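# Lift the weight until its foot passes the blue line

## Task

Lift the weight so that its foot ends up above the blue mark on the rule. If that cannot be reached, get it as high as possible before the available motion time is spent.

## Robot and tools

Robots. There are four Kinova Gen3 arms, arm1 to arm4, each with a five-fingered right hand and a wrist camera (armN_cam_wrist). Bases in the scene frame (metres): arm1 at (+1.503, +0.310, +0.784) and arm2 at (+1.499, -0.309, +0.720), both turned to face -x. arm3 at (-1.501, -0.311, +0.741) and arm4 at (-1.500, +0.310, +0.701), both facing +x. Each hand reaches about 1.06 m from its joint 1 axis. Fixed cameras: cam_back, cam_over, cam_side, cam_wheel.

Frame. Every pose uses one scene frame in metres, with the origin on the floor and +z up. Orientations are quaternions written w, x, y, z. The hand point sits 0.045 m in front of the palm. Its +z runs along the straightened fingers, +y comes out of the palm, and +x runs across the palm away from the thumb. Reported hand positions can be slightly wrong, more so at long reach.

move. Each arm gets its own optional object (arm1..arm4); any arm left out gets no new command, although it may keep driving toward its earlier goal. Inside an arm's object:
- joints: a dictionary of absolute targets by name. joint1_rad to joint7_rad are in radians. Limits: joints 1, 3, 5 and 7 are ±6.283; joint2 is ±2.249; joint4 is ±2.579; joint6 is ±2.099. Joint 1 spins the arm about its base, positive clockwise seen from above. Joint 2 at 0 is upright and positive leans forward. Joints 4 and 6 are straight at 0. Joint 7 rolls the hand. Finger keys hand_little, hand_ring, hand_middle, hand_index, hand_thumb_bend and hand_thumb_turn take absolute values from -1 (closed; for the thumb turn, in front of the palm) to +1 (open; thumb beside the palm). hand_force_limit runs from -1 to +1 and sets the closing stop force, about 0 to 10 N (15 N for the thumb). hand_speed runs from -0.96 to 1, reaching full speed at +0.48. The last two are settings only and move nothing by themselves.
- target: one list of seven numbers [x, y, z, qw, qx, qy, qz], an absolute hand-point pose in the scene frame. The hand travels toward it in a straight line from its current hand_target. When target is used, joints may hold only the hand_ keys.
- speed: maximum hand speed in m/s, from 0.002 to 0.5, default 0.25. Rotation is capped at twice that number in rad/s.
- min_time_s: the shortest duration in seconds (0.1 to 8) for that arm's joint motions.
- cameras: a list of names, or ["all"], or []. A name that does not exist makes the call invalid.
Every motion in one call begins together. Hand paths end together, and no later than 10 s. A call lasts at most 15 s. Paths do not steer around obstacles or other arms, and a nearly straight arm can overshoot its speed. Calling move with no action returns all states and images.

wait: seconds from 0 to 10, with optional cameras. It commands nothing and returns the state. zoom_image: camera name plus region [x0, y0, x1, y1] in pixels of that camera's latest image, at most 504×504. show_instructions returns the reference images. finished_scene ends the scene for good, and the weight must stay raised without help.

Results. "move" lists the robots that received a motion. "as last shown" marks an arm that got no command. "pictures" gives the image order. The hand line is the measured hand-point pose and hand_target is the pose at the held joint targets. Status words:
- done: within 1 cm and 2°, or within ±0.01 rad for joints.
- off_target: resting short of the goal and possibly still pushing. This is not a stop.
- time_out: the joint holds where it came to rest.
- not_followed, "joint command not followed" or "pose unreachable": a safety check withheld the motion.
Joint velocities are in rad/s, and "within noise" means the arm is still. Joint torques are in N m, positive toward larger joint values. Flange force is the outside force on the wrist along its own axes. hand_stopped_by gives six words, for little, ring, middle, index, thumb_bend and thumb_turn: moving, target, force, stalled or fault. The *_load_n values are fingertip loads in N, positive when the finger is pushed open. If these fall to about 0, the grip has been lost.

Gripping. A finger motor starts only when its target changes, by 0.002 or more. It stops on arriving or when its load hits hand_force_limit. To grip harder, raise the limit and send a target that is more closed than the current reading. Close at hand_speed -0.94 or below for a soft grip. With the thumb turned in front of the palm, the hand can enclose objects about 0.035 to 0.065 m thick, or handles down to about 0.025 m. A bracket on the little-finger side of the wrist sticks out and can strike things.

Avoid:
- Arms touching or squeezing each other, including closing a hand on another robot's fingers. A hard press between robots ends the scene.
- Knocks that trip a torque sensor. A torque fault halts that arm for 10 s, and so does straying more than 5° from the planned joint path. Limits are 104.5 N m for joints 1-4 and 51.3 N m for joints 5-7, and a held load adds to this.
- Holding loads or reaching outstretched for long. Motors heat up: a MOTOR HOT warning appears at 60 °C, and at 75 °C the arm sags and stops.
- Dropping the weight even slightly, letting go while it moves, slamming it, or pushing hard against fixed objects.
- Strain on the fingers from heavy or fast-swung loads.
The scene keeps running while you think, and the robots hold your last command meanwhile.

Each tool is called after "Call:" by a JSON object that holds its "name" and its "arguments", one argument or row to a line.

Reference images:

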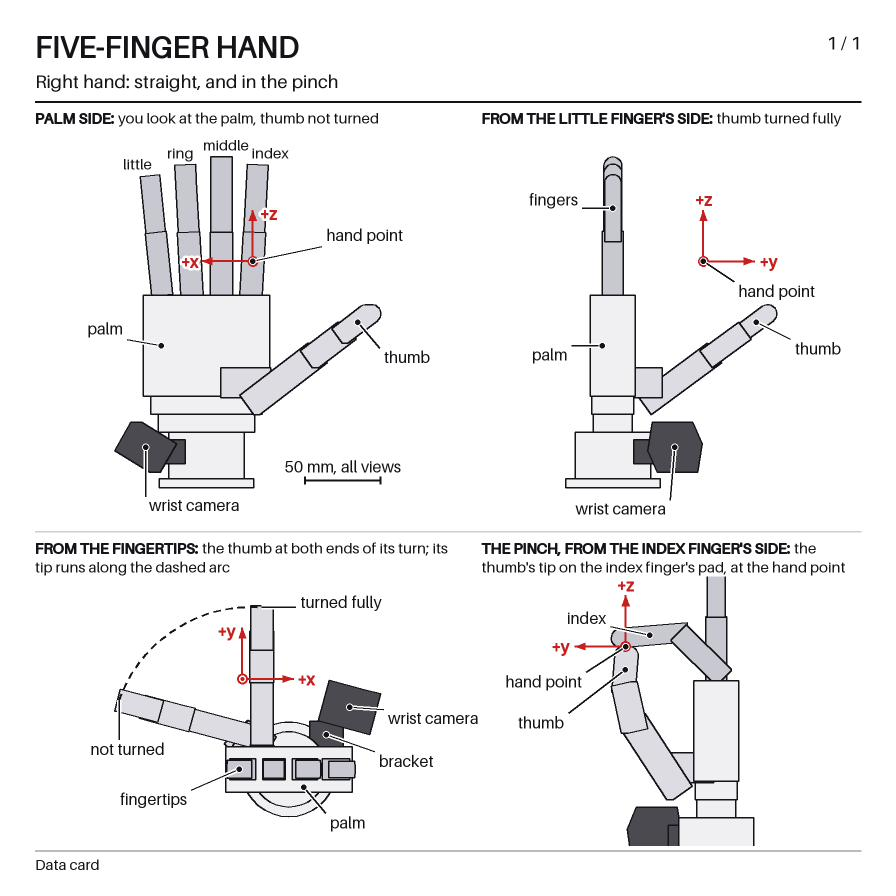

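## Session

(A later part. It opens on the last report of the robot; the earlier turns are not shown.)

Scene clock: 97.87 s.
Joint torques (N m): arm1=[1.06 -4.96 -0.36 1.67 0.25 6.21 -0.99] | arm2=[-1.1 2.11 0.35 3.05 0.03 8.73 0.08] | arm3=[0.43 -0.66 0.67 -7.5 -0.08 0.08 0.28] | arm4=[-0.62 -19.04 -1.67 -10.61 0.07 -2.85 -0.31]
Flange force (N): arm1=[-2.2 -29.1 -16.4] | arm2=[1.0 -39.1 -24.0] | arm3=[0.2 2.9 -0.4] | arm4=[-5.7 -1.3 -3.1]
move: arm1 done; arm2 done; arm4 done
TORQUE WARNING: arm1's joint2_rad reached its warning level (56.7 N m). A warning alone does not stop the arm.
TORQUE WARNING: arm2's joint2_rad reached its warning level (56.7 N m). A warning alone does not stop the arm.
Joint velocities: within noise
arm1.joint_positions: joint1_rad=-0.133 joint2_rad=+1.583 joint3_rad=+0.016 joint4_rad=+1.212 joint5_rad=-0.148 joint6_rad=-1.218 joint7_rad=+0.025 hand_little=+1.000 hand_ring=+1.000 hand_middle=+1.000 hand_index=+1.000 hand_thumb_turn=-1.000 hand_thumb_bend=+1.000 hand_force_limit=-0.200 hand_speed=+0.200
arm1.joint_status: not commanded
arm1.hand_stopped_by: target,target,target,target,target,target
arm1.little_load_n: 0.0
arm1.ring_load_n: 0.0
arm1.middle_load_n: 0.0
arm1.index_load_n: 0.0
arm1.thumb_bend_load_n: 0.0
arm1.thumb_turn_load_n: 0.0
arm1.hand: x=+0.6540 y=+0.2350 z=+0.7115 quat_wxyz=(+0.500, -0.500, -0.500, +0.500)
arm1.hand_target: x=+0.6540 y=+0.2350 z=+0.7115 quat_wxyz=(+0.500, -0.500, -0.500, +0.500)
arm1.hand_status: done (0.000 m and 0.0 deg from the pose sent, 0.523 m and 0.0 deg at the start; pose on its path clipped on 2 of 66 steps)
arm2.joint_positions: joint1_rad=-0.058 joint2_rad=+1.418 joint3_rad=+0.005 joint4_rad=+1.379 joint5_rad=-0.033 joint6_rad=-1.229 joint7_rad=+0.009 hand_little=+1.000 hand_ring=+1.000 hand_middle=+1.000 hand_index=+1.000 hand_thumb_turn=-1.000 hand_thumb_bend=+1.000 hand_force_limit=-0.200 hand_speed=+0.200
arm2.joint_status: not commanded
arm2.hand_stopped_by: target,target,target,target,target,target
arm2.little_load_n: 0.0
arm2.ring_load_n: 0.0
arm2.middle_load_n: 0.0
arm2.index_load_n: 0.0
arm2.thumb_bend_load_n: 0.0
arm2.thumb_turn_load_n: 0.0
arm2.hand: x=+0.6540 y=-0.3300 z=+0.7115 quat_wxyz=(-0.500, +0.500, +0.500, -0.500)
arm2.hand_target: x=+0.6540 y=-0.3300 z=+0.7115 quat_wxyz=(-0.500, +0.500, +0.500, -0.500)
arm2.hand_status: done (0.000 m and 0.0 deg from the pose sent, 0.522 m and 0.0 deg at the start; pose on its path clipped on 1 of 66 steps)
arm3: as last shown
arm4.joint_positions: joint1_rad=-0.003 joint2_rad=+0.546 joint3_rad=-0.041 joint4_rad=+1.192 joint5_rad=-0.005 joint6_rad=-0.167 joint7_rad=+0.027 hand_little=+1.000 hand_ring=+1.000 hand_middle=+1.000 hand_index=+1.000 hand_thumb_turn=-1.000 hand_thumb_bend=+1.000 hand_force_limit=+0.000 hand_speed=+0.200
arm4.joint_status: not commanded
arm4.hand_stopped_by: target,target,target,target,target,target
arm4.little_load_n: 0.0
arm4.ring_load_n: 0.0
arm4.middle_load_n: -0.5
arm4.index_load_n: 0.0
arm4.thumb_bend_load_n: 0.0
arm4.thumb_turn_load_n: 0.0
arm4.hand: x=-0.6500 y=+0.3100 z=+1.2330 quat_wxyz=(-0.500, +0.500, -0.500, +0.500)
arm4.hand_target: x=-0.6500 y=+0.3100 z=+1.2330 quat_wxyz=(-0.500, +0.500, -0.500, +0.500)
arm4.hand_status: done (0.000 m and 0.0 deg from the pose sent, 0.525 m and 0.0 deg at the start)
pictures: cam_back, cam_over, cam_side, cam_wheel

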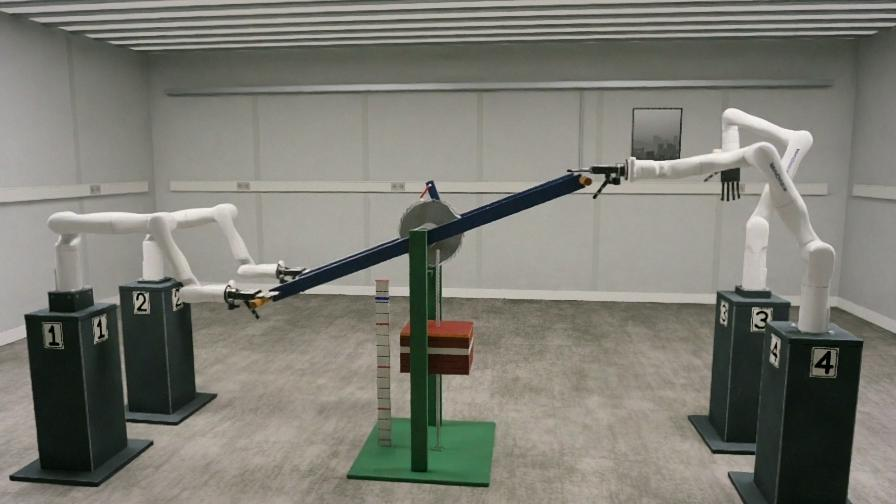

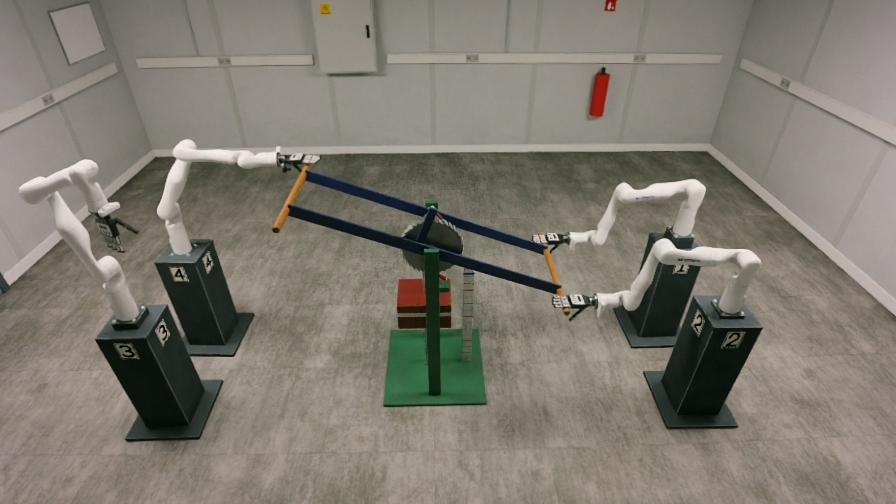

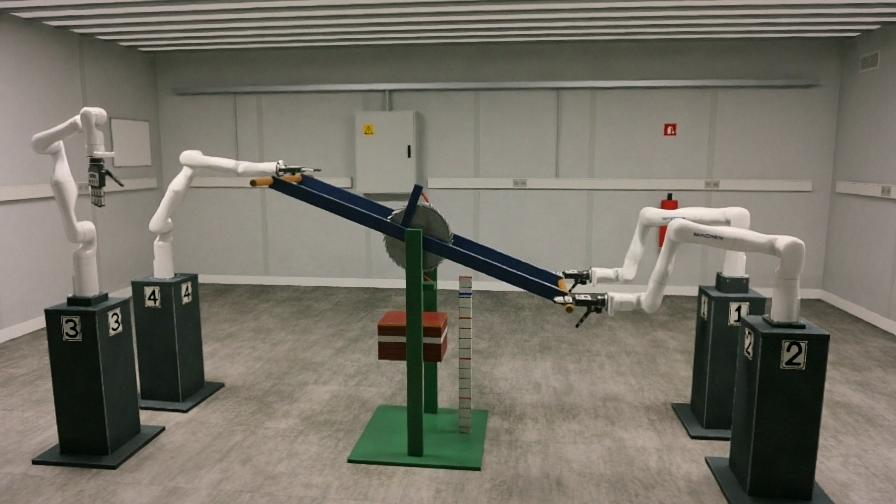

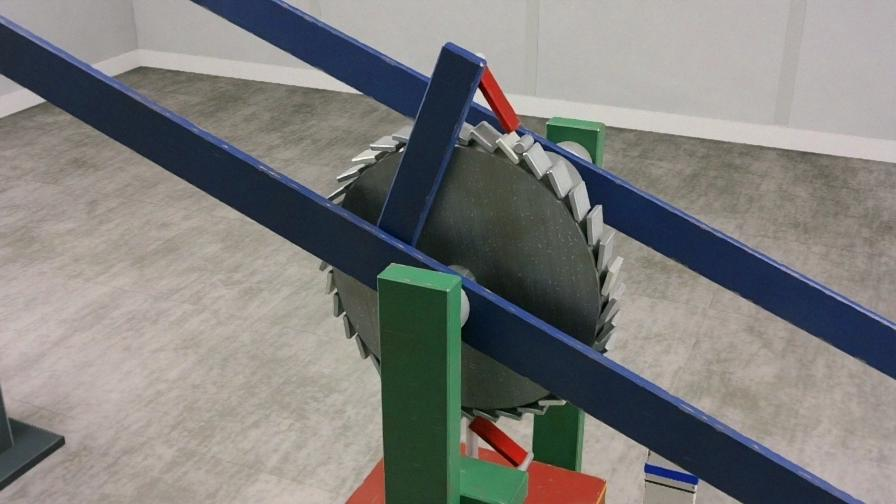

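Call:
{"name": "move", "arguments": {
  "arm1": {"target": [0.654, 0.235, 1.234, 0.5, -0.5, -0.5, 0.5], "speed": 0.38},
  "arm2": {"target": [0.654, -0.33, 1.234, 0.5, -0.5, -0.5, 0.5], "speed": 0.38},
  "arm4": {"target": [-0.65, 0.31, 0.708, 0.5, -0.5, 0.5, -0.5], "speed": 0.38}
}}

Call:
{"name": "move", "arguments": {
  "arm1": {"target": [0.654, 0.235, 0.7115, 0.5, -0.5, -0.5, 0.5], "speed": 0.38},
  "arm2": {"target": [0.654, -0.33, 0.7115, 0.5, -0.5, -0.5, 0.5], "speed": 0.38},
  "arm4": {"target": [-0.65, 0.31, 1.233, 0.5, -0.5, 0.5, -0.5], "speed": 0.38}
}}

Call:
{"name": "move", "arguments": {
  "arm1": {"target": [0.654, 0.235, 1.234, 0.5, -0.5, -0.5, 0.5], "speed": 0.38},
  "arm2": {"target": [0.654, -0.33, 1.234, 0.5, -0.5, -0.5, 0.5], "speed": 0.38},
  "arm4": {"target": [-0.65, 0.31, 0.708, 0.5, -0.5, 0.5, -0.5], "speed": 0.38}
}}

Call:
{"name": "move", "arguments": {
  "arm1": {"target": [0.654, 0.235, 0.7115, 0.5, -0.5, -0.5, 0.5], "speed": 0.38},
  "arm2": {"target": [0.654, -0.33, 0.7115, 0.5, -0.5, -0.5, 0.5], "speed": 0.38},
  "arm4": {"target": [-0.65, 0.31, 1.233, 0.5, -0.5, 0.5, -0.5], "speed": 0.38},
  "cameras": ["cam_side", "cam_wheel"]
}}

Call:
{"name": "move", "arguments": {
  "arm1": {"target": [0.654, 0.235, 1.234, 0.5, -0.5, -0.5, 0.5], "speed": 0.38},
  "arm2": {"target": [0.654, -0.33, 1.234, 0.5, -0.5, -0.5, 0.5], "speed": 0.38},
  "arm4": {"target": [-0.65, 0.31, 0.708, 0.5, -0.5, 0.5, -0.5], "speed": 0.38}
}}

Call:
{"name": "move", "arguments": {
  "arm1": {"target": [0.654, 0.235, 0.7115, 0.5, -0.5, -0.5, 0.5], "speed": 0.38},
  "arm2": {"target": [0.654, -0.33, 0.7115, 0.5, -0.5, -0.5, 0.5], "speed": 0.38},
  "arm4": {"target": [-0.65, 0.31, 1.233, 0.5, -0.5, 0.5, -0.5], "speed": 0.38},
  "cameras": ["cam_side", "cam_back", "cam_wheel", "cam_over"]
}}

Call:
{"name": "zoom_image", "arguments": {
  "camera": "cam_side",
  "region": [340, 190, 540, 410]
}}

Scene clock: 100.57 s.
Joint torques (N m): arm1=[1.13 -20.36 1.19 -10.01 0.34 -2.35 -0.76] | arm2=[-0.43 -19.2 1.33 -11.28 -0.18 -2.37 0.11] | arm3=[0.45 -0.68 0.7 -7.54 -0.09 0.05 0.29] | arm4=[-0.74 -22.95 -1.79 -5.77 0.12 -2.87 -0.3]
Flange force (N): arm1=[-4.3 -0.5 -1.4] | arm2=[5.8 2.6 -6.1] | arm3=[0.2 3.0 -0.3] | arm4=[1.6 -3.3 -1.2]
move: arm1 done; arm2 done; arm4 done
TORQUE WARNING: arm4's joint2_rad reached its warning level (56.7 N m). A warning alone does not stop the arm.
Joint velocities: within noise
arm1.joint_positions: joint1_rad=-0.168 joint2_rad=+0.614 joint3_rad=+0.095 joint4_rad=+1.362 joint5_rad=-0.249 joint6_rad=-0.400 joint7_rad=+0.164 hand_little=+1.000 hand_ring=+1.000 hand_middle=+1.000 hand_index=+1.000 hand_thumb_turn=-1.000 hand_thumb_bend=+1.000 hand_force_limit=-0.200 hand_speed=+0.200
arm1.joint_status: not commanded
arm1.hand_stopped_by: target,target,target,target,target,target
arm1.little_load_n: 0.0
arm1.ring_load_n: 0.0
arm1.middle_load_n: 0.0
arm1.index_load_n: 0.0
arm1.thumb_bend_load_n: 0.0
arm1.thumb_turn_load_n: -0.5
arm1.hand: x=+0.6540 y=+0.2350 z=+1.2340 quat_wxyz=(+0.500, -0.500, -0.500, +0.500)
arm1.hand_target: x=+0.6540 y=+0.2350 z=+1.2340 quat_wxyz=(+0.500, -0.500, -0.500, +0.500)
arm1.hand_status: done (0.000 m and 0.0 deg from the pose sent, 0.522 m and 0.0 deg at the start)
arm2.joint_positions: joint1_rad=-0.088 joint2_rad=+0.535 joint3_rad=+0.053 joint4_rad=+1.266 joint5_rad=-0.071 joint6_rad=-0.232 joint7_rad=+0.044 hand_little=+1.000 hand_ring=+1.000 hand_middle=+1.000 hand_index=+1.000 hand_thumb_turn=-1.000 hand_thumb_bend=+1.000 hand_force_limit=-0.200 hand_speed=+0.200
arm2.joint_status: not commanded
arm2.hand_stopped_by: target,target,target,target,target,target
arm2.little_load_n: 0.0
arm2.ring_load_n: 0.0
arm2.middle_load_n: 0.0
arm2.index_load_n: 0.0
arm2.thumb_bend_load_n: 0.0
arm2.thumb_turn_load_n: 0.0
arm2.hand: x=+0.6540 y=-0.3300 z=+1.2339 quat_wxyz=(-0.500, +0.500, +0.500, -0.500)
arm2.hand_target: x=+0.6540 y=-0.3300 z=+1.2340 quat_wxyz=(-0.500, +0.500, +0.500, -0.500)
arm2.hand_status: done (0.000 m and 0.0 deg from the pose sent, 0.523 m and 0.0 deg at the start)
arm3: as last shown
arm4.joint_positions: joint1_rad=+0.004 joint2_rad=+1.391 joint3_rad=-0.052 joint4_rad=+1.376 joint5_rad=+0.035 joint6_rad=-1.195 joint7_rad=+0.038 hand_little=+1.000 hand_ring=+1.000 hand_middle=+1.000 hand_index=+1.000 hand_thumb_turn=-1.000 hand_thumb_bend=+1.000 hand_force_limit=+0.000 hand_speed=+0.200
arm4.joint_status: not commanded
arm4.hand_stopped_by: target,target,target,target,target,target
arm4.little_load_n: 0.0
arm4.ring_load_n: 0.0
arm4.middle_load_n: 0.0
arm4.index_load_n: -0.5
arm4.thumb_bend_load_n: 0.0
arm4.thumb_turn_load_n: 0.0
arm4.hand: x=-0.6500 y=+0.3100 z=+0.7080 quat_wxyz=(-0.500, +0.500, -0.500, +0.500)
arm4.hand_target: x=-0.6500 y=+0.3100 z=+0.7080 quat_wxyz=(-0.500, +0.500, -0.500, +0.500)
arm4.hand_status: done (0.000 m and 0.0 deg from the pose sent, 0.525 m and 0.0 deg at the start)
pictures: none

Scene clock: 102.77 s.
Joint torques (N m): arm1=[1.03 -5.02 -0.38 1.6 0.28 6.21 -1] | arm2=[-0.91 2.06 0.46 3.05 -0.04 8.73 0.09] | arm3=[0.47 -0.65 0.66 -7.47 -0.1 0.05 0.31] | arm4=[-0.67 -19.09 -1.7 -10.61 0.02 -2.84 -0.32]
Flange force (N): arm1=[-2.1 -29.1 -16.6] | arm2=[0.8 -39.0 -24.1] | arm3=[0.2 2.9 -0.6] | arm4=[-5.4 -1.3 -2.9]
move: arm1 done; arm2 done; arm4 done
TORQUE WARNING: arm1's joint2_rad reached its warning level (56.7 N m). A warning alone does not stop the arm.
TORQUE WARNING: arm2's joint2_rad reached its warning level (56.7 N m). A warning alone does not stop the arm.
Joint velocities: within noise
arm1.joint_positions: joint1_rad=-0.133 joint2_rad=+1.583 joint3_rad=+0.016 joint4_rad=+1.212 joint5_rad=-0.149 joint6_rad=-1.218 joint7_rad=+0.024 hand_little=+1.000 hand_ring=+1.000 hand_middle=+1.000 hand_index=+1.000 hand_thumb_turn=-1.000 hand_thumb_bend=+1.000 hand_force_limit=-0.200 hand_speed=+0.200
arm1.joint_status: not commanded
arm1.hand_stopped_by: target,target,target,target,target,target
arm1.little_load_n: 0.0
arm1.ring_load_n: 0.0
arm1.middle_load_n: 0.0
arm1.index_load_n: 0.0
arm1.thumb_bend_load_n: 0.0
arm1.thumb_turn_load_n: 0.0
arm1.hand: x=+0.6540 y=+0.2350 z=+0.7115 quat_wxyz=(+0.500, -0.500, -0.500, +0.500)
arm1.hand_target: x=+0.6540 y=+0.2350 z=+0.7115 quat_wxyz=(+0.500, -0.500, -0.500, +0.500)
arm1.hand_status: done (0.000 m and 0.0 deg from the pose sent, 0.523 m and 0.0 deg at the start; pose on its path clipped on 2 of 66 steps)
arm2.joint_positions: joint1_rad=-0.059 joint2_rad=+1.418 joint3_rad=+0.006 joint4_rad=+1.379 joint5_rad=-0.034 joint6_rad=-1.229 joint7_rad=+0.008 hand_little=+1.000 hand_ring=+1.000 hand_middle=+1.000 hand_index=+1.000 hand_thumb_turn=-1.000 hand_thumb_bend=+1.000 hand_force_limit=-0.200 hand_speed=+0.200
arm2.joint_status: not commanded
arm2.hand_stopped_by: target,target,target,target,target,target
arm2.little_load_n: 0.5
arm2.ring_load_n: 0.0
arm2.middle_load_n: 0.0
arm2.index_load_n: 0.0
arm2.thumb_bend_load_n: 0.0
arm2.thumb_turn_load_n: 0.0
arm2.hand: x=+0.6540 y=-0.3300 z=+0.7115 quat_wxyz=(-0.500, +0.500, +0.500, -0.500)
arm2.hand_target: x=+0.6540 y=-0.3300 z=+0.7115 quat_wxyz=(-0.500, +0.500, +0.500, -0.500)
arm2.hand_status: done (0.000 m and 0.0 deg from the pose sent, 0.522 m and 0.0 deg at the start; pose on its path clipped on 1 of 66 steps)
arm3.joint_positions: joint1_rad=+0.289 joint2_rad=-0.364 joint3_rad=-0.062 joint4_rad=+1.569 joint5_rad=-0.041 joint6_rad=+1.991 joint7_rad=-1.732 hand_little=+1.000 hand_ring=+1.000 hand_middle=+1.000 hand_index=+1.000 hand_thumb_turn=+1.000 hand_thumb_bend=+1.000 hand_force_limit=+0.000 hand_speed=-0.800
arm3.joint_status: not commanded
arm3.hand_stopped_by: target,target,target,target,target,target
arm3.little_load_n: 0.0
arm3.ring_load_n: -0.5
arm3.middle_load_n: 0.0
arm3.index_load_n: 0.0
arm3.thumb_bend_load_n: 0.0
arm3.thumb_turn_load_n: 0.0
arm3.hand: x=-1.3313 y=-0.2983 z=+1.2084 quat_wxyz=(+0.026, -0.176, -0.984, -0.007)
arm3.hand_target: x=-1.3313 y=-0.2983 z=+1.2084 quat_wxyz=(+0.026, -0.176, -0.984, -0.007)
arm3.hand_status: not commanded
arm4.joint_positions: joint1_rad=-0.003 joint2_rad=+0.546 joint3_rad=-0.042 joint4_rad=+1.192 joint5_rad=-0.007 joint6_rad=-0.167 joint7_rad=+0.029 hand_little=+1.000 hand_ring=+1.000 hand_middle=+1.000 hand_index=+1.000 hand_thumb_turn=-1.000 hand_thumb_bend=+1.000 hand_force_limit=+0.000 hand_speed=+0.200
arm4.joint_status: not commanded
arm4.hand_stopped_by: target,target,target,target,target,target
arm4.little_load_n: 0.0
arm4.ring_load_n: 0.0
arm4.middle_load_n: 0.0
arm4.index_load_n: 0.0
arm4.thumb_bend_load_n: 0.0
arm4.thumb_turn_load_n: 0.0
arm4.hand: x=-0.6500 y=+0.3100 z=+1.2330 quat_wxyz=(-0.500, +0.500, -0.500, +0.500)
arm4.hand_target: x=-0.6500 y=+0.3100 z=+1.2330 quat_wxyz=(-0.500, +0.500, -0.500, +0.500)
arm4.hand_status: done (0.000 m and 0.0 deg from the pose sent, 0.525 m and 0.0 deg at the start)
pictures: none

Scene clock: 104.90 s.
Joint torques (N m): arm1=[1.1 -20.34 1.2 -9.98 0.34 -2.41 -0.77] | arm2=[-0.36 -19.04 1.37 -11.27 -0.14 -2.37 0.09] | arm3=[0.43 -0.65 0.68 -7.51 -0.09 0.04 0.29] | arm4=[-0.64 -22.94 -1.83 -5.79 0.16 -2.84 -0.27]
Flange force (N): arm1=[-4.3 -0.7 -1.2] | arm2=[5.5 2.4 -6.4] | arm3=[0.3 2.9 -0.5] | arm4=[1.5 -3.4 -1.3]
move: arm1 done; arm2 done; arm4 done
TORQUE WARNING: arm4's joint2_rad reached its warning level (56.7 N m). A warning alone does not stop the arm.
Joint velocities: within noise
arm1.joint_positions: joint1_rad=-0.169 joint2_rad=+0.614 joint3_rad=+0.096 joint4_rad=+1.362 joint5_rad=-0.248 joint6_rad=-0.400 joint7_rad=+0.163 hand_little=+1.000 hand_ring=+1.000 hand_middle=+1.000 hand_index=+1.000 hand_thumb_turn=-1.000 hand_thumb_bend=+1.000 hand_force_limit=-0.200 hand_speed=+0.200
arm1.joint_status: not commanded
arm1.hand_stopped_by: target,target,target,target,target,target
arm1.little_load_n: 0.0
arm1.ring_load_n: -0.5
arm1.middle_load_n: 0.0
arm1.index_load_n: 0.0
arm1.thumb_bend_load_n: 0.0
arm1.thumb_turn_load_n: 0.0
arm1.hand: x=+0.6540 y=+0.2350 z=+1.2340 quat_wxyz=(+0.500, -0.500, -0.500, +0.500)
arm1.hand_target: x=+0.6540 y=+0.2350 z=+1.2340 quat_wxyz=(+0.500, -0.500, -0.500, +0.500)
arm1.hand_status: done (0.000 m and 0.0 deg from the pose sent, 0.522 m and 0.0 deg at the start)
arm2.joint_positions: joint1_rad=-0.089 joint2_rad=+0.535 joint3_rad=+0.053 joint4_rad=+1.266 joint5_rad=-0.070 joint6_rad=-0.232 joint7_rad=+0.043 hand_little=+1.000 hand_ring=+1.000 hand_middle=+1.000 hand_index=+1.000 hand_thumb_turn=-1.000 hand_thumb_bend=+1.000 hand_force_limit=-0.200 hand_speed=+0.200
arm2.joint_status: not commanded
arm2.hand_stopped_by: target,target,target,target,target,target
arm2.little_load_n: 0.0
arm2.ring_load_n: 0.0
arm2.middle_load_n: 0.0
arm2.index_load_n: 0.0
arm2.thumb_bend_load_n: 0.0
arm2.thumb_turn_load_n: 0.0
arm2.hand: x=+0.6540 y=-0.3300 z=+1.2339 quat_wxyz=(-0.500, +0.500, +0.500, -0.500)
arm2.hand_target: x=+0.6540 y=-0.3300 z=+1.2340 quat_wxyz=(-0.500, +0.500, +0.500, -0.500)
arm2.hand_status: done (0.000 m and 0.0 deg from the pose sent, 0.523 m and 0.0 deg at the start)
arm3: as last shown
arm3.ring_load_n: 0.0
arm4.joint_positions: joint1_rad=+0.005 joint2_rad=+1.391 joint3_rad=-0.053 joint4_rad=+1.376 joint5_rad=+0.036 joint6_rad=-1.195 joint7_rad=+0.039 hand_little=+1.000 hand_ring=+1.000 hand_middle=+1.000 hand_index=+1.000 hand_thumb_turn=-1.000 hand_thumb_bend=+1.000 hand_force_limit=+0.000 hand_speed=+0.200
arm4.joint_status: not commanded
arm4.hand_stopped_by: target,target,target,target,target,target
arm4.little_load_n: 0.0
arm4.ring_load_n: 0.0
arm4.middle_load_n: 0.0
arm4.index_load_n: 0.0
arm4.thumb_bend_load_n: 0.0
arm4.thumb_turn_load_n: 0.0
arm4.hand: x=-0.6500 y=+0.3100 z=+0.7080 quat_wxyz=(-0.500, +0.500, -0.500, +0.500)
arm4.hand_target: x=-0.6500 y=+0.3100 z=+0.7080 quat_wxyz=(-0.500, +0.500, -0.500, +0.500)
arm4.hand_status: done (0.000 m and 0.0 deg from the pose sent, 0.525 m and 0.0 deg at the start)
pictures: none

Scene clock: 107.10 s.
Joint torques (N m): arm1=[0.97 -4.96 -0.3 1.67 0.26 6.21 -1.01] | arm2=[-0.99 2.18 0.46 3.16 -0.02 8.74 0.09] | arm3=[0.47 -0.67 0.7 -7.51 -0.07 0.04 0.31] | arm4=[-0.65 -19.06 -1.68 -10.61 0.03 -2.85 -0.3]
Flange force (N): arm1=[-2.1 -29.1 -16.4] | arm2=[0.9 -39.0 -23.7] | arm3=[0.2 3.1 -0.5] | arm4=[-5.4 -1.3 -3.0]
move: arm1 done; arm2 done; arm4 done
TORQUE WARNING: arm1's joint2_rad reached its warning level (56.7 N m). A warning alone does not stop the arm.
TORQUE WARNING: arm2's joint2_rad reached its warning level (56.7 N m). A warning alone does not stop the arm.
Joint velocities: within noise
arm1.joint_positions: joint1_rad=-0.134 joint2_rad=+1.583 joint3_rad=+0.017 joint4_rad=+1.212 joint5_rad=-0.149 joint6_rad=-1.218 joint7_rad=+0.023 hand_little=+1.000 hand_ring=+1.000 hand_middle=+1.000 hand_index=+1.000 hand_thumb_turn=-1.000 hand_thumb_bend=+1.000 hand_force_limit=-0.200 hand_speed=+0.200
arm1.joint_status: not commanded
arm1.hand_stopped_by: target,target,target,target,target,target
arm1.little_load_n: 0.0
arm1.ring_load_n: 0.0
arm1.middle_load_n: 0.0
arm1.index_load_n: 0.0
arm1.thumb_bend_load_n: 0.0
arm1.thumb_turn_load_n: 0.0
arm1.hand: x=+0.6540 y=+0.2350 z=+0.7115 quat_wxyz=(+0.500, -0.500, -0.500, +0.500)
arm1.hand_target: x=+0.6540 y=+0.2350 z=+0.7115 quat_wxyz=(+0.500, -0.500, -0.500, +0.500)
arm1.hand_status: done (0.000 m and 0.0 deg from the pose sent, 0.523 m and 0.0 deg at the start; pose on its path clipped on 2 of 66 steps)
arm2.joint_positions: joint1_rad=-0.060 joint2_rad=+1.418 joint3_rad=+0.006 joint4_rad=+1.379 joint5_rad=-0.034 joint6_rad=-1.229 joint7_rad=+0.007 hand_little=+1.000 hand_ring=+1.000 hand_middle=+1.000 hand_index=+1.000 hand_thumb_turn=-1.000 hand_thumb_bend=+1.000 hand_force_limit=-0.200 hand_speed=+0.200
arm2.joint_status: not commanded
arm2.hand_stopped_by: target,target,target,target,target,target
arm2.little_load_n: 0.0
arm2.ring_load_n: 0.0
arm2.middle_load_n: 0.0
arm2.index_load_n: 0.0
arm2.thumb_bend_load_n: 0.0
arm2.thumb_turn_load_n: 0.0
arm2.hand: x=+0.6540 y=-0.3300 z=+0.7115 quat_wxyz=(-0.500, +0.500, +0.500, -0.500)
arm2.hand_target: x=+0.6540 y=-0.3300 z=+0.7115 quat_wxyz=(-0.500, +0.500, +0.500, -0.500)
arm2.hand_status: done (0.000 m and 0.0 deg from the pose sent, 0.522 m and 0.0 deg at the start; pose on its path clipped on 1 of 66 steps)
arm3: as last shown
arm4.joint_positions: joint1_rad=-0.002 joint2_rad=+0.546 joint3_rad=-0.043 joint4_rad=+1.192 joint5_rad=-0.008 joint6_rad=-0.167 joint7_rad=+0.031 hand_little=+1.000 hand_ring=+1.000 hand_middle=+1.000 hand_index=+1.000 hand_thumb_turn=-1.000 hand_thumb_bend=+1.000 hand_force_limit=+0.000 hand_speed=+0.200
arm4.joint_status: not commanded
arm4.hand_stopped_by: target,target,target,target,target,target
arm4.little_load_n: 0.0
arm4.ring_load_n: 0.0
arm4.middle_load_n: 0.0
arm4.index_load_n: 0.0
arm4.thumb_bend_load_n: 0.0
arm4.thumb_turn_load_n: 0.0
arm4.hand: x=-0.6500 y=+0.3101 z=+1.2330 quat_wxyz=(-0.500, +0.500, -0.500, +0.500)
arm4.hand_target: x=-0.6500 y=+0.3100 z=+1.2330 quat_wxyz=(-0.500, +0.500, -0.500, +0.500)
arm4.hand_status: done (0.000 m and 0.0 deg from the pose sent, 0.525 m and 0.0 deg at the start)

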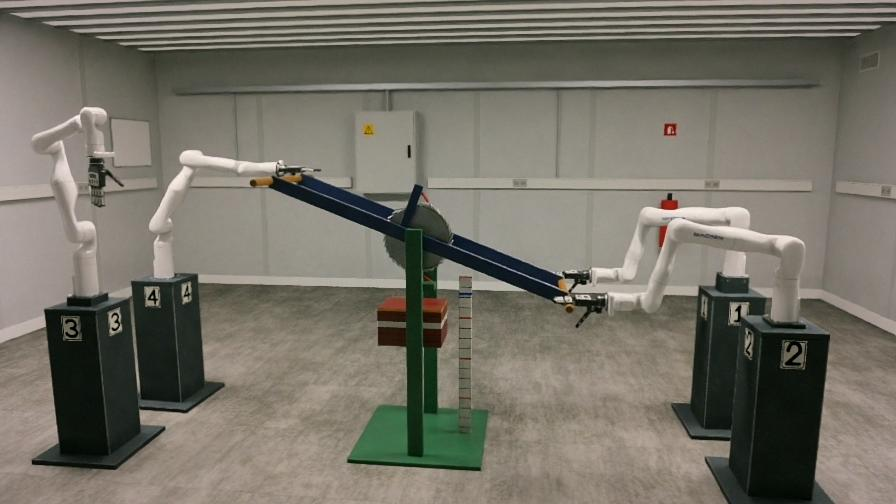

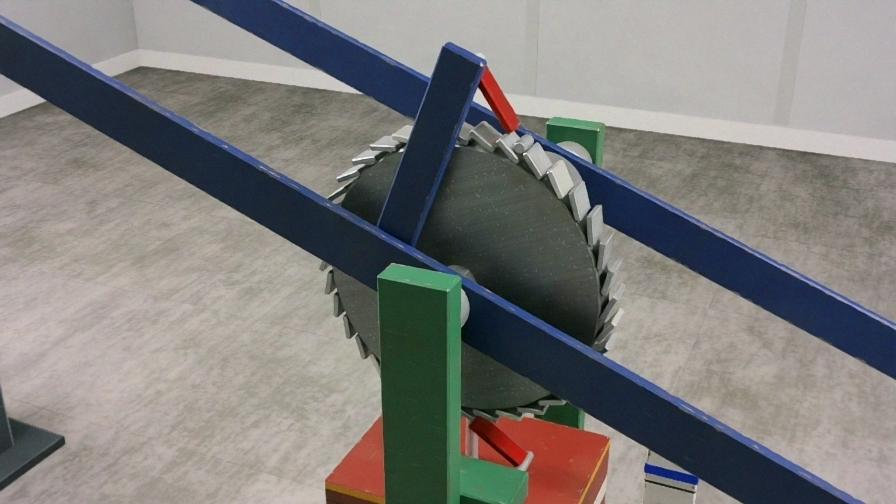

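Scene clock: 109.23 s.
Joint torques (N m): arm1=[1.12 -20.37 1.23 -9.96 0.34 -2.41 -0.78] | arm2=[-0.35 -19.07 1.36 -11.28 -0.14 -2.39 0.11] | arm3=[0.41 -0.66 0.68 -7.45 -0.1 0.02 0.3] | arm4=[-0.7 -22.94 -1.84 -5.73 0.15 -2.85 -0.25]
Flange force (N): arm1=[-4.3 -0.7 -1.0] | arm2=[5.4 2.4 -6.4] | arm3=[0.2 2.9 -0.7] | arm4=[1.6 -3.3 -1.1]
move: arm1 done; arm2 done; arm4 done
Joint velocities: within noise
arm1.joint_positions: joint1_rad=-0.169 joint2_rad=+0.614 joint3_rad=+0.097 joint4_rad=+1.362 joint5_rad=-0.248 joint6_rad=-0.400 joint7_rad=+0.162 hand_little=+1.000 hand_ring=+1.000 hand_middle=+1.000 hand_index=+1.000 hand_thumb_turn=-1.000 hand_thumb_bend=+1.000 hand_force_limit=-0.200 hand_speed=+0.200
arm1.joint_status: not commanded
arm1.hand_stopped_by: target,target,target,target,target,target
arm1.little_load_n: 0.0
arm1.ring_load_n: 0.0
arm1.middle_load_n: 0.0
arm1.index_load_n: 0.0
arm1.thumb_bend_load_n: 0.0
arm1.thumb_turn_load_n: 0.0
arm1.hand: x=+0.6540 y=+0.2350 z=+1.2340 quat_wxyz=(+0.500, -0.500, -0.500, +0.500)
arm1.hand_target: x=+0.6540 y=+0.2350 z=+1.2340 quat_wxyz=(+0.500, -0.500, -0.500, +0.500)
arm1.hand_status: done (0.000 m and 0.0 deg from the pose sent, 0.522 m and 0.0 deg at the start)
arm2.joint_positions: joint1_rad=-0.089 joint2_rad=+0.535 joint3_rad=+0.054 joint4_rad=+1.266 joint5_rad=-0.069 joint6_rad=-0.232 joint7_rad=+0.042 hand_little=+1.000 hand_ring=+1.000 hand_middle=+1.000 hand_index=+1.000 hand_thumb_turn=-1.000 hand_thumb_bend=+1.000 hand_force_limit=-0.200 hand_speed=+0.200
arm2.joint_status: not commanded
arm2.hand_stopped_by: target,target,target,target,target,target
arm2.little_load_n: 0.0
arm2.ring_load_n: 0.0
arm2.middle_load_n: 0.0
arm2.index_load_n: 0.0
arm2.thumb_bend_load_n: 0.0
arm2.thumb_turn_load_n: 0.0
arm2.hand: x=+0.6540 y=-0.3300 z=+1.2339 quat_wxyz=(-0.500, +0.500, +0.500, -0.500)
arm2.hand_target: x=+0.6540 y=-0.3300 z=+1.2340 quat_wxyz=(-0.500, +0.500, +0.500, -0.500)
arm2.hand_status: done (0.000 m and 0.0 deg from the pose sent, 0.523 m and 0.0 deg at the start)
arm3: as last shown
arm4.joint_positions: joint1_rad=+0.006 joint2_rad=+1.391 joint3_rad=-0.054 joint4_rad=+1.376 joint5_rad=+0.036 joint6_rad=-1.195 joint7_rad=+0.040 hand_little=+1.000 hand_ring=+1.000 hand_middle=+1.000 hand_index=+1.000 hand_thumb_turn=-1.000 hand_thumb_bend=+1.000 hand_force_limit=+0.000 hand_speed=+0.200
arm4.joint_status: not commanded
arm4.hand_stopped_by: target,target,target,target,target,target
arm4.little_load_n: 0.0
arm4.ring_load_n: -0.5
arm4.middle_load_n: 0.0
arm4.index_load_n: 0.0
arm4.thumb_bend_load_n: 0.0
arm4.thumb_turn_load_n: 0.0
arm4.hand: x=-0.6500 y=+0.3100 z=+0.7080 quat_wxyz=(-0.500, +0.500, -0.500, +0.500)
arm4.hand_target: x=-0.6500 y=+0.3100 z=+0.7080 quat_wxyz=(-0.500, +0.500, -0.500, +0.500)
arm4.hand_status: done (0.000 m and 0.0 deg from the pose sent, 0.525 m and 0.0 deg at the start)
pictures: none

Scene clock: 111.43 s.
Joint torques (N m): arm1=[1.05 -4.97 -0.34 1.67 0.22 6.18 -0.99] | arm2=[-0.94 2.04 0.47 3.11 -0.04 8.67 0.09] | arm3=[0.43 -0.66 0.69 -7.46 -0.04 0.07 0.3] | arm4=[-0.67 -19.06 -1.69 -10.59 0.07 -2.84 -0.29]
Flange force (N): arm1=[-2.1 -29.1 -16.3] | arm2=[0.8 -38.8 -23.6] | arm3=[0.2 3.1 -0.6] | arm4=[-5.5 -1.4 -2.9]
move: arm1 done; arm2 done; arm4 done
TORQUE WARNING: arm1's joint2_rad reached its warning level (56.7 N m). A warning alone does not stop the arm.
TORQUE WARNING: arm2's joint2_rad reached its warning level (56.7 N m). A warning alone does not stop the arm.
Joint velocities: within noise
arm1.joint_positions: joint1_rad=-0.134 joint2_rad=+1.583 joint3_rad=+0.018 joint4_rad=+1.212 joint5_rad=-0.150 joint6_rad=-1.218 joint7_rad=+0.023 hand_little=+1.000 hand_ring=+1.000 hand_middle=+1.000 hand_index=+1.000 hand_thumb_turn=-1.000 hand_thumb_bend=+1.000 hand_force_limit=-0.200 hand_speed=+0.200
arm1.joint_status: not commanded
arm1.hand_stopped_by: target,target,target,target,target,target
arm1.little_load_n: 0.0
arm1.ring_load_n: 0.0
arm1.middle_load_n: 0.0
arm1.index_load_n: 0.0
arm1.thumb_bend_load_n: 0.0
arm1.thumb_turn_load_n: 0.0
arm1.hand: x=+0.6540 y=+0.2350 z=+0.7116 quat_wxyz=(+0.500, -0.500, -0.500, +0.500)
arm1.hand_target: x=+0.6540 y=+0.2350 z=+0.7115 quat_wxyz=(+0.500, -0.500, -0.500, +0.500)
arm1.hand_status: done (0.000 m and 0.0 deg from the pose sent, 0.523 m and 0.0 deg at the start; pose on its path clipped on 2 of 66 steps)
arm2.joint_positions: joint1_rad=-0.060 joint2_rad=+1.418 joint3_rad=+0.007 joint4_rad=+1.380 joint5_rad=-0.035 joint6_rad=-1.229 joint7_rad=+0.006 hand_little=+1.000 hand_ring=+1.000 hand_middle=+1.000 hand_index=+1.000 hand_thumb_turn=-1.000 hand_thumb_bend=+1.000 hand_force_limit=-0.200 hand_speed=+0.200
arm2.joint_status: not commanded
arm2.hand_stopped_by: target,target,target,target,target,target
arm2.little_load_n: 0.5
arm2.ring_load_n: 0.0
arm2.middle_load_n: 0.0
arm2.index_load_n: 0.0
arm2.thumb_bend_load_n: 0.0
arm2.thumb_turn_load_n: 0.0
arm2.hand: x=+0.6540 y=-0.3300 z=+0.7115 quat_wxyz=(-0.500, +0.500, +0.500, -0.500)
arm2.hand_target: x=+0.6540 y=-0.3300 z=+0.7115 quat_wxyz=(-0.500, +0.500, +0.500, -0.500)
arm2.hand_status: done (0.000 m and 0.0 deg from the pose sent, 0.522 m and 0.0 deg at the start; pose on its path clipped on 2 of 66 steps)
arm3: as last shown
arm4.joint_positions: joint1_rad=-0.002 joint2_rad=+0.546 joint3_rad=-0.044 joint4_rad=+1.192 joint5_rad=-0.010 joint6_rad=-0.167 joint7_rad=+0.032 hand_little=+1.000 hand_ring=+1.000 hand_middle=+1.000 hand_index=+1.000 hand_thumb_turn=-1.000 hand_thumb_bend=+1.000 hand_force_limit=+0.000 hand_speed=+0.200
arm4.joint_status: not commanded
arm4.hand_stopped_by: target,target,target,target,target,target
arm4.little_load_n: 0.0
arm4.ring_load_n: 0.0
arm4.middle_load_n: 0.0
arm4.index_load_n: 0.0
arm4.thumb_bend_load_n: 0.0
arm4.thumb_turn_load_n: 0.0
arm4.hand: x=-0.6500 y=+0.3100 z=+1.2330 quat_wxyz=(-0.500, +0.500, -0.500, +0.500)
arm4.hand_target: x=-0.6500 y=+0.3100 z=+1.2330 quat_wxyz=(-0.500, +0.500, -0.500, +0.500)
arm4.hand_status: done (0.000 m and 0.0 deg from the pose sent, 0.525 m and 0.0 deg at the start)
pictures: cam_back, cam_over, cam_side, cam_wheel

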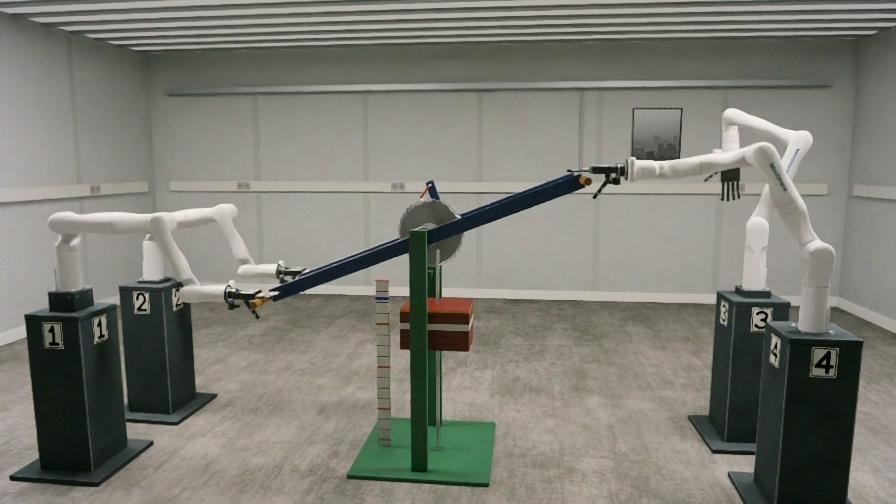

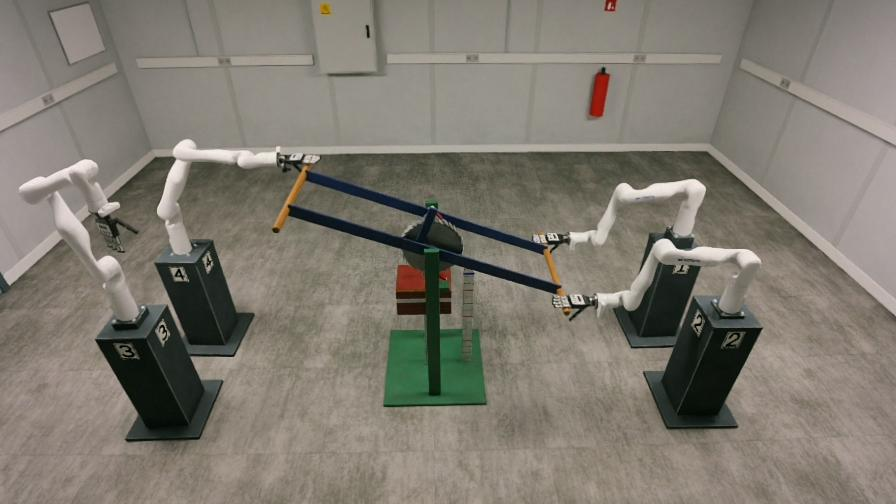

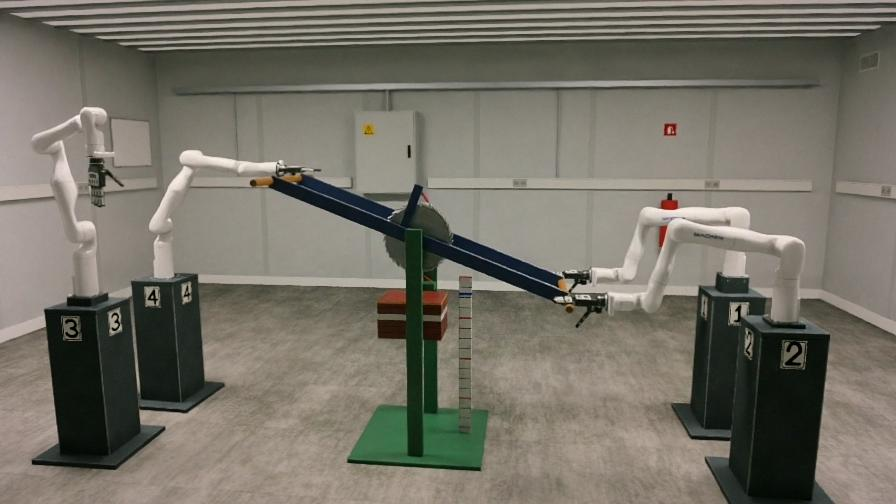

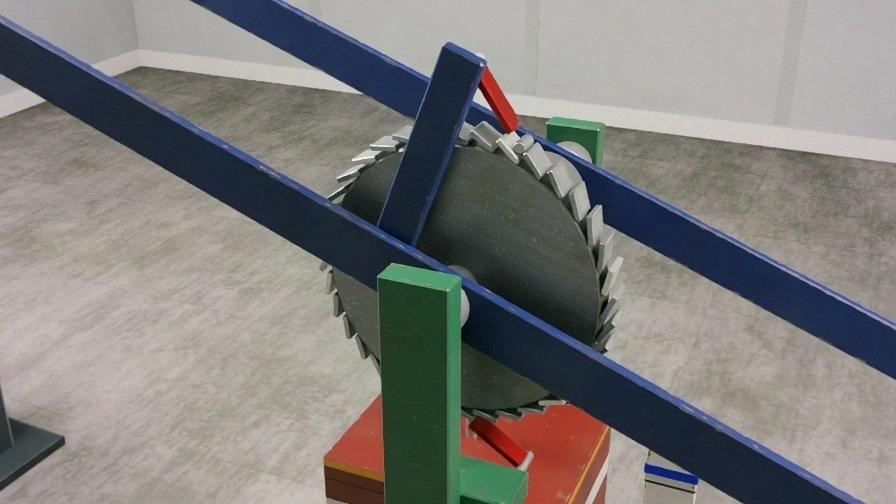

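Scaled by 2.291 from the camera's image (finer frame: 1280x720).

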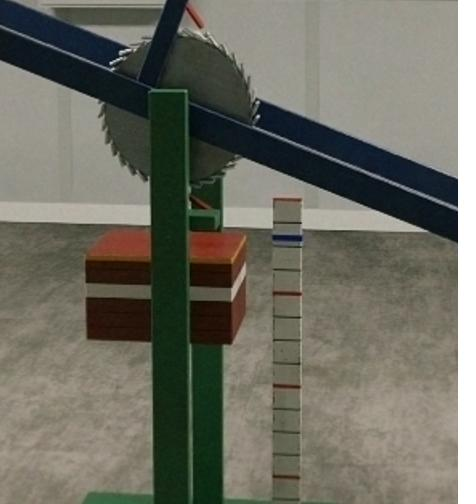

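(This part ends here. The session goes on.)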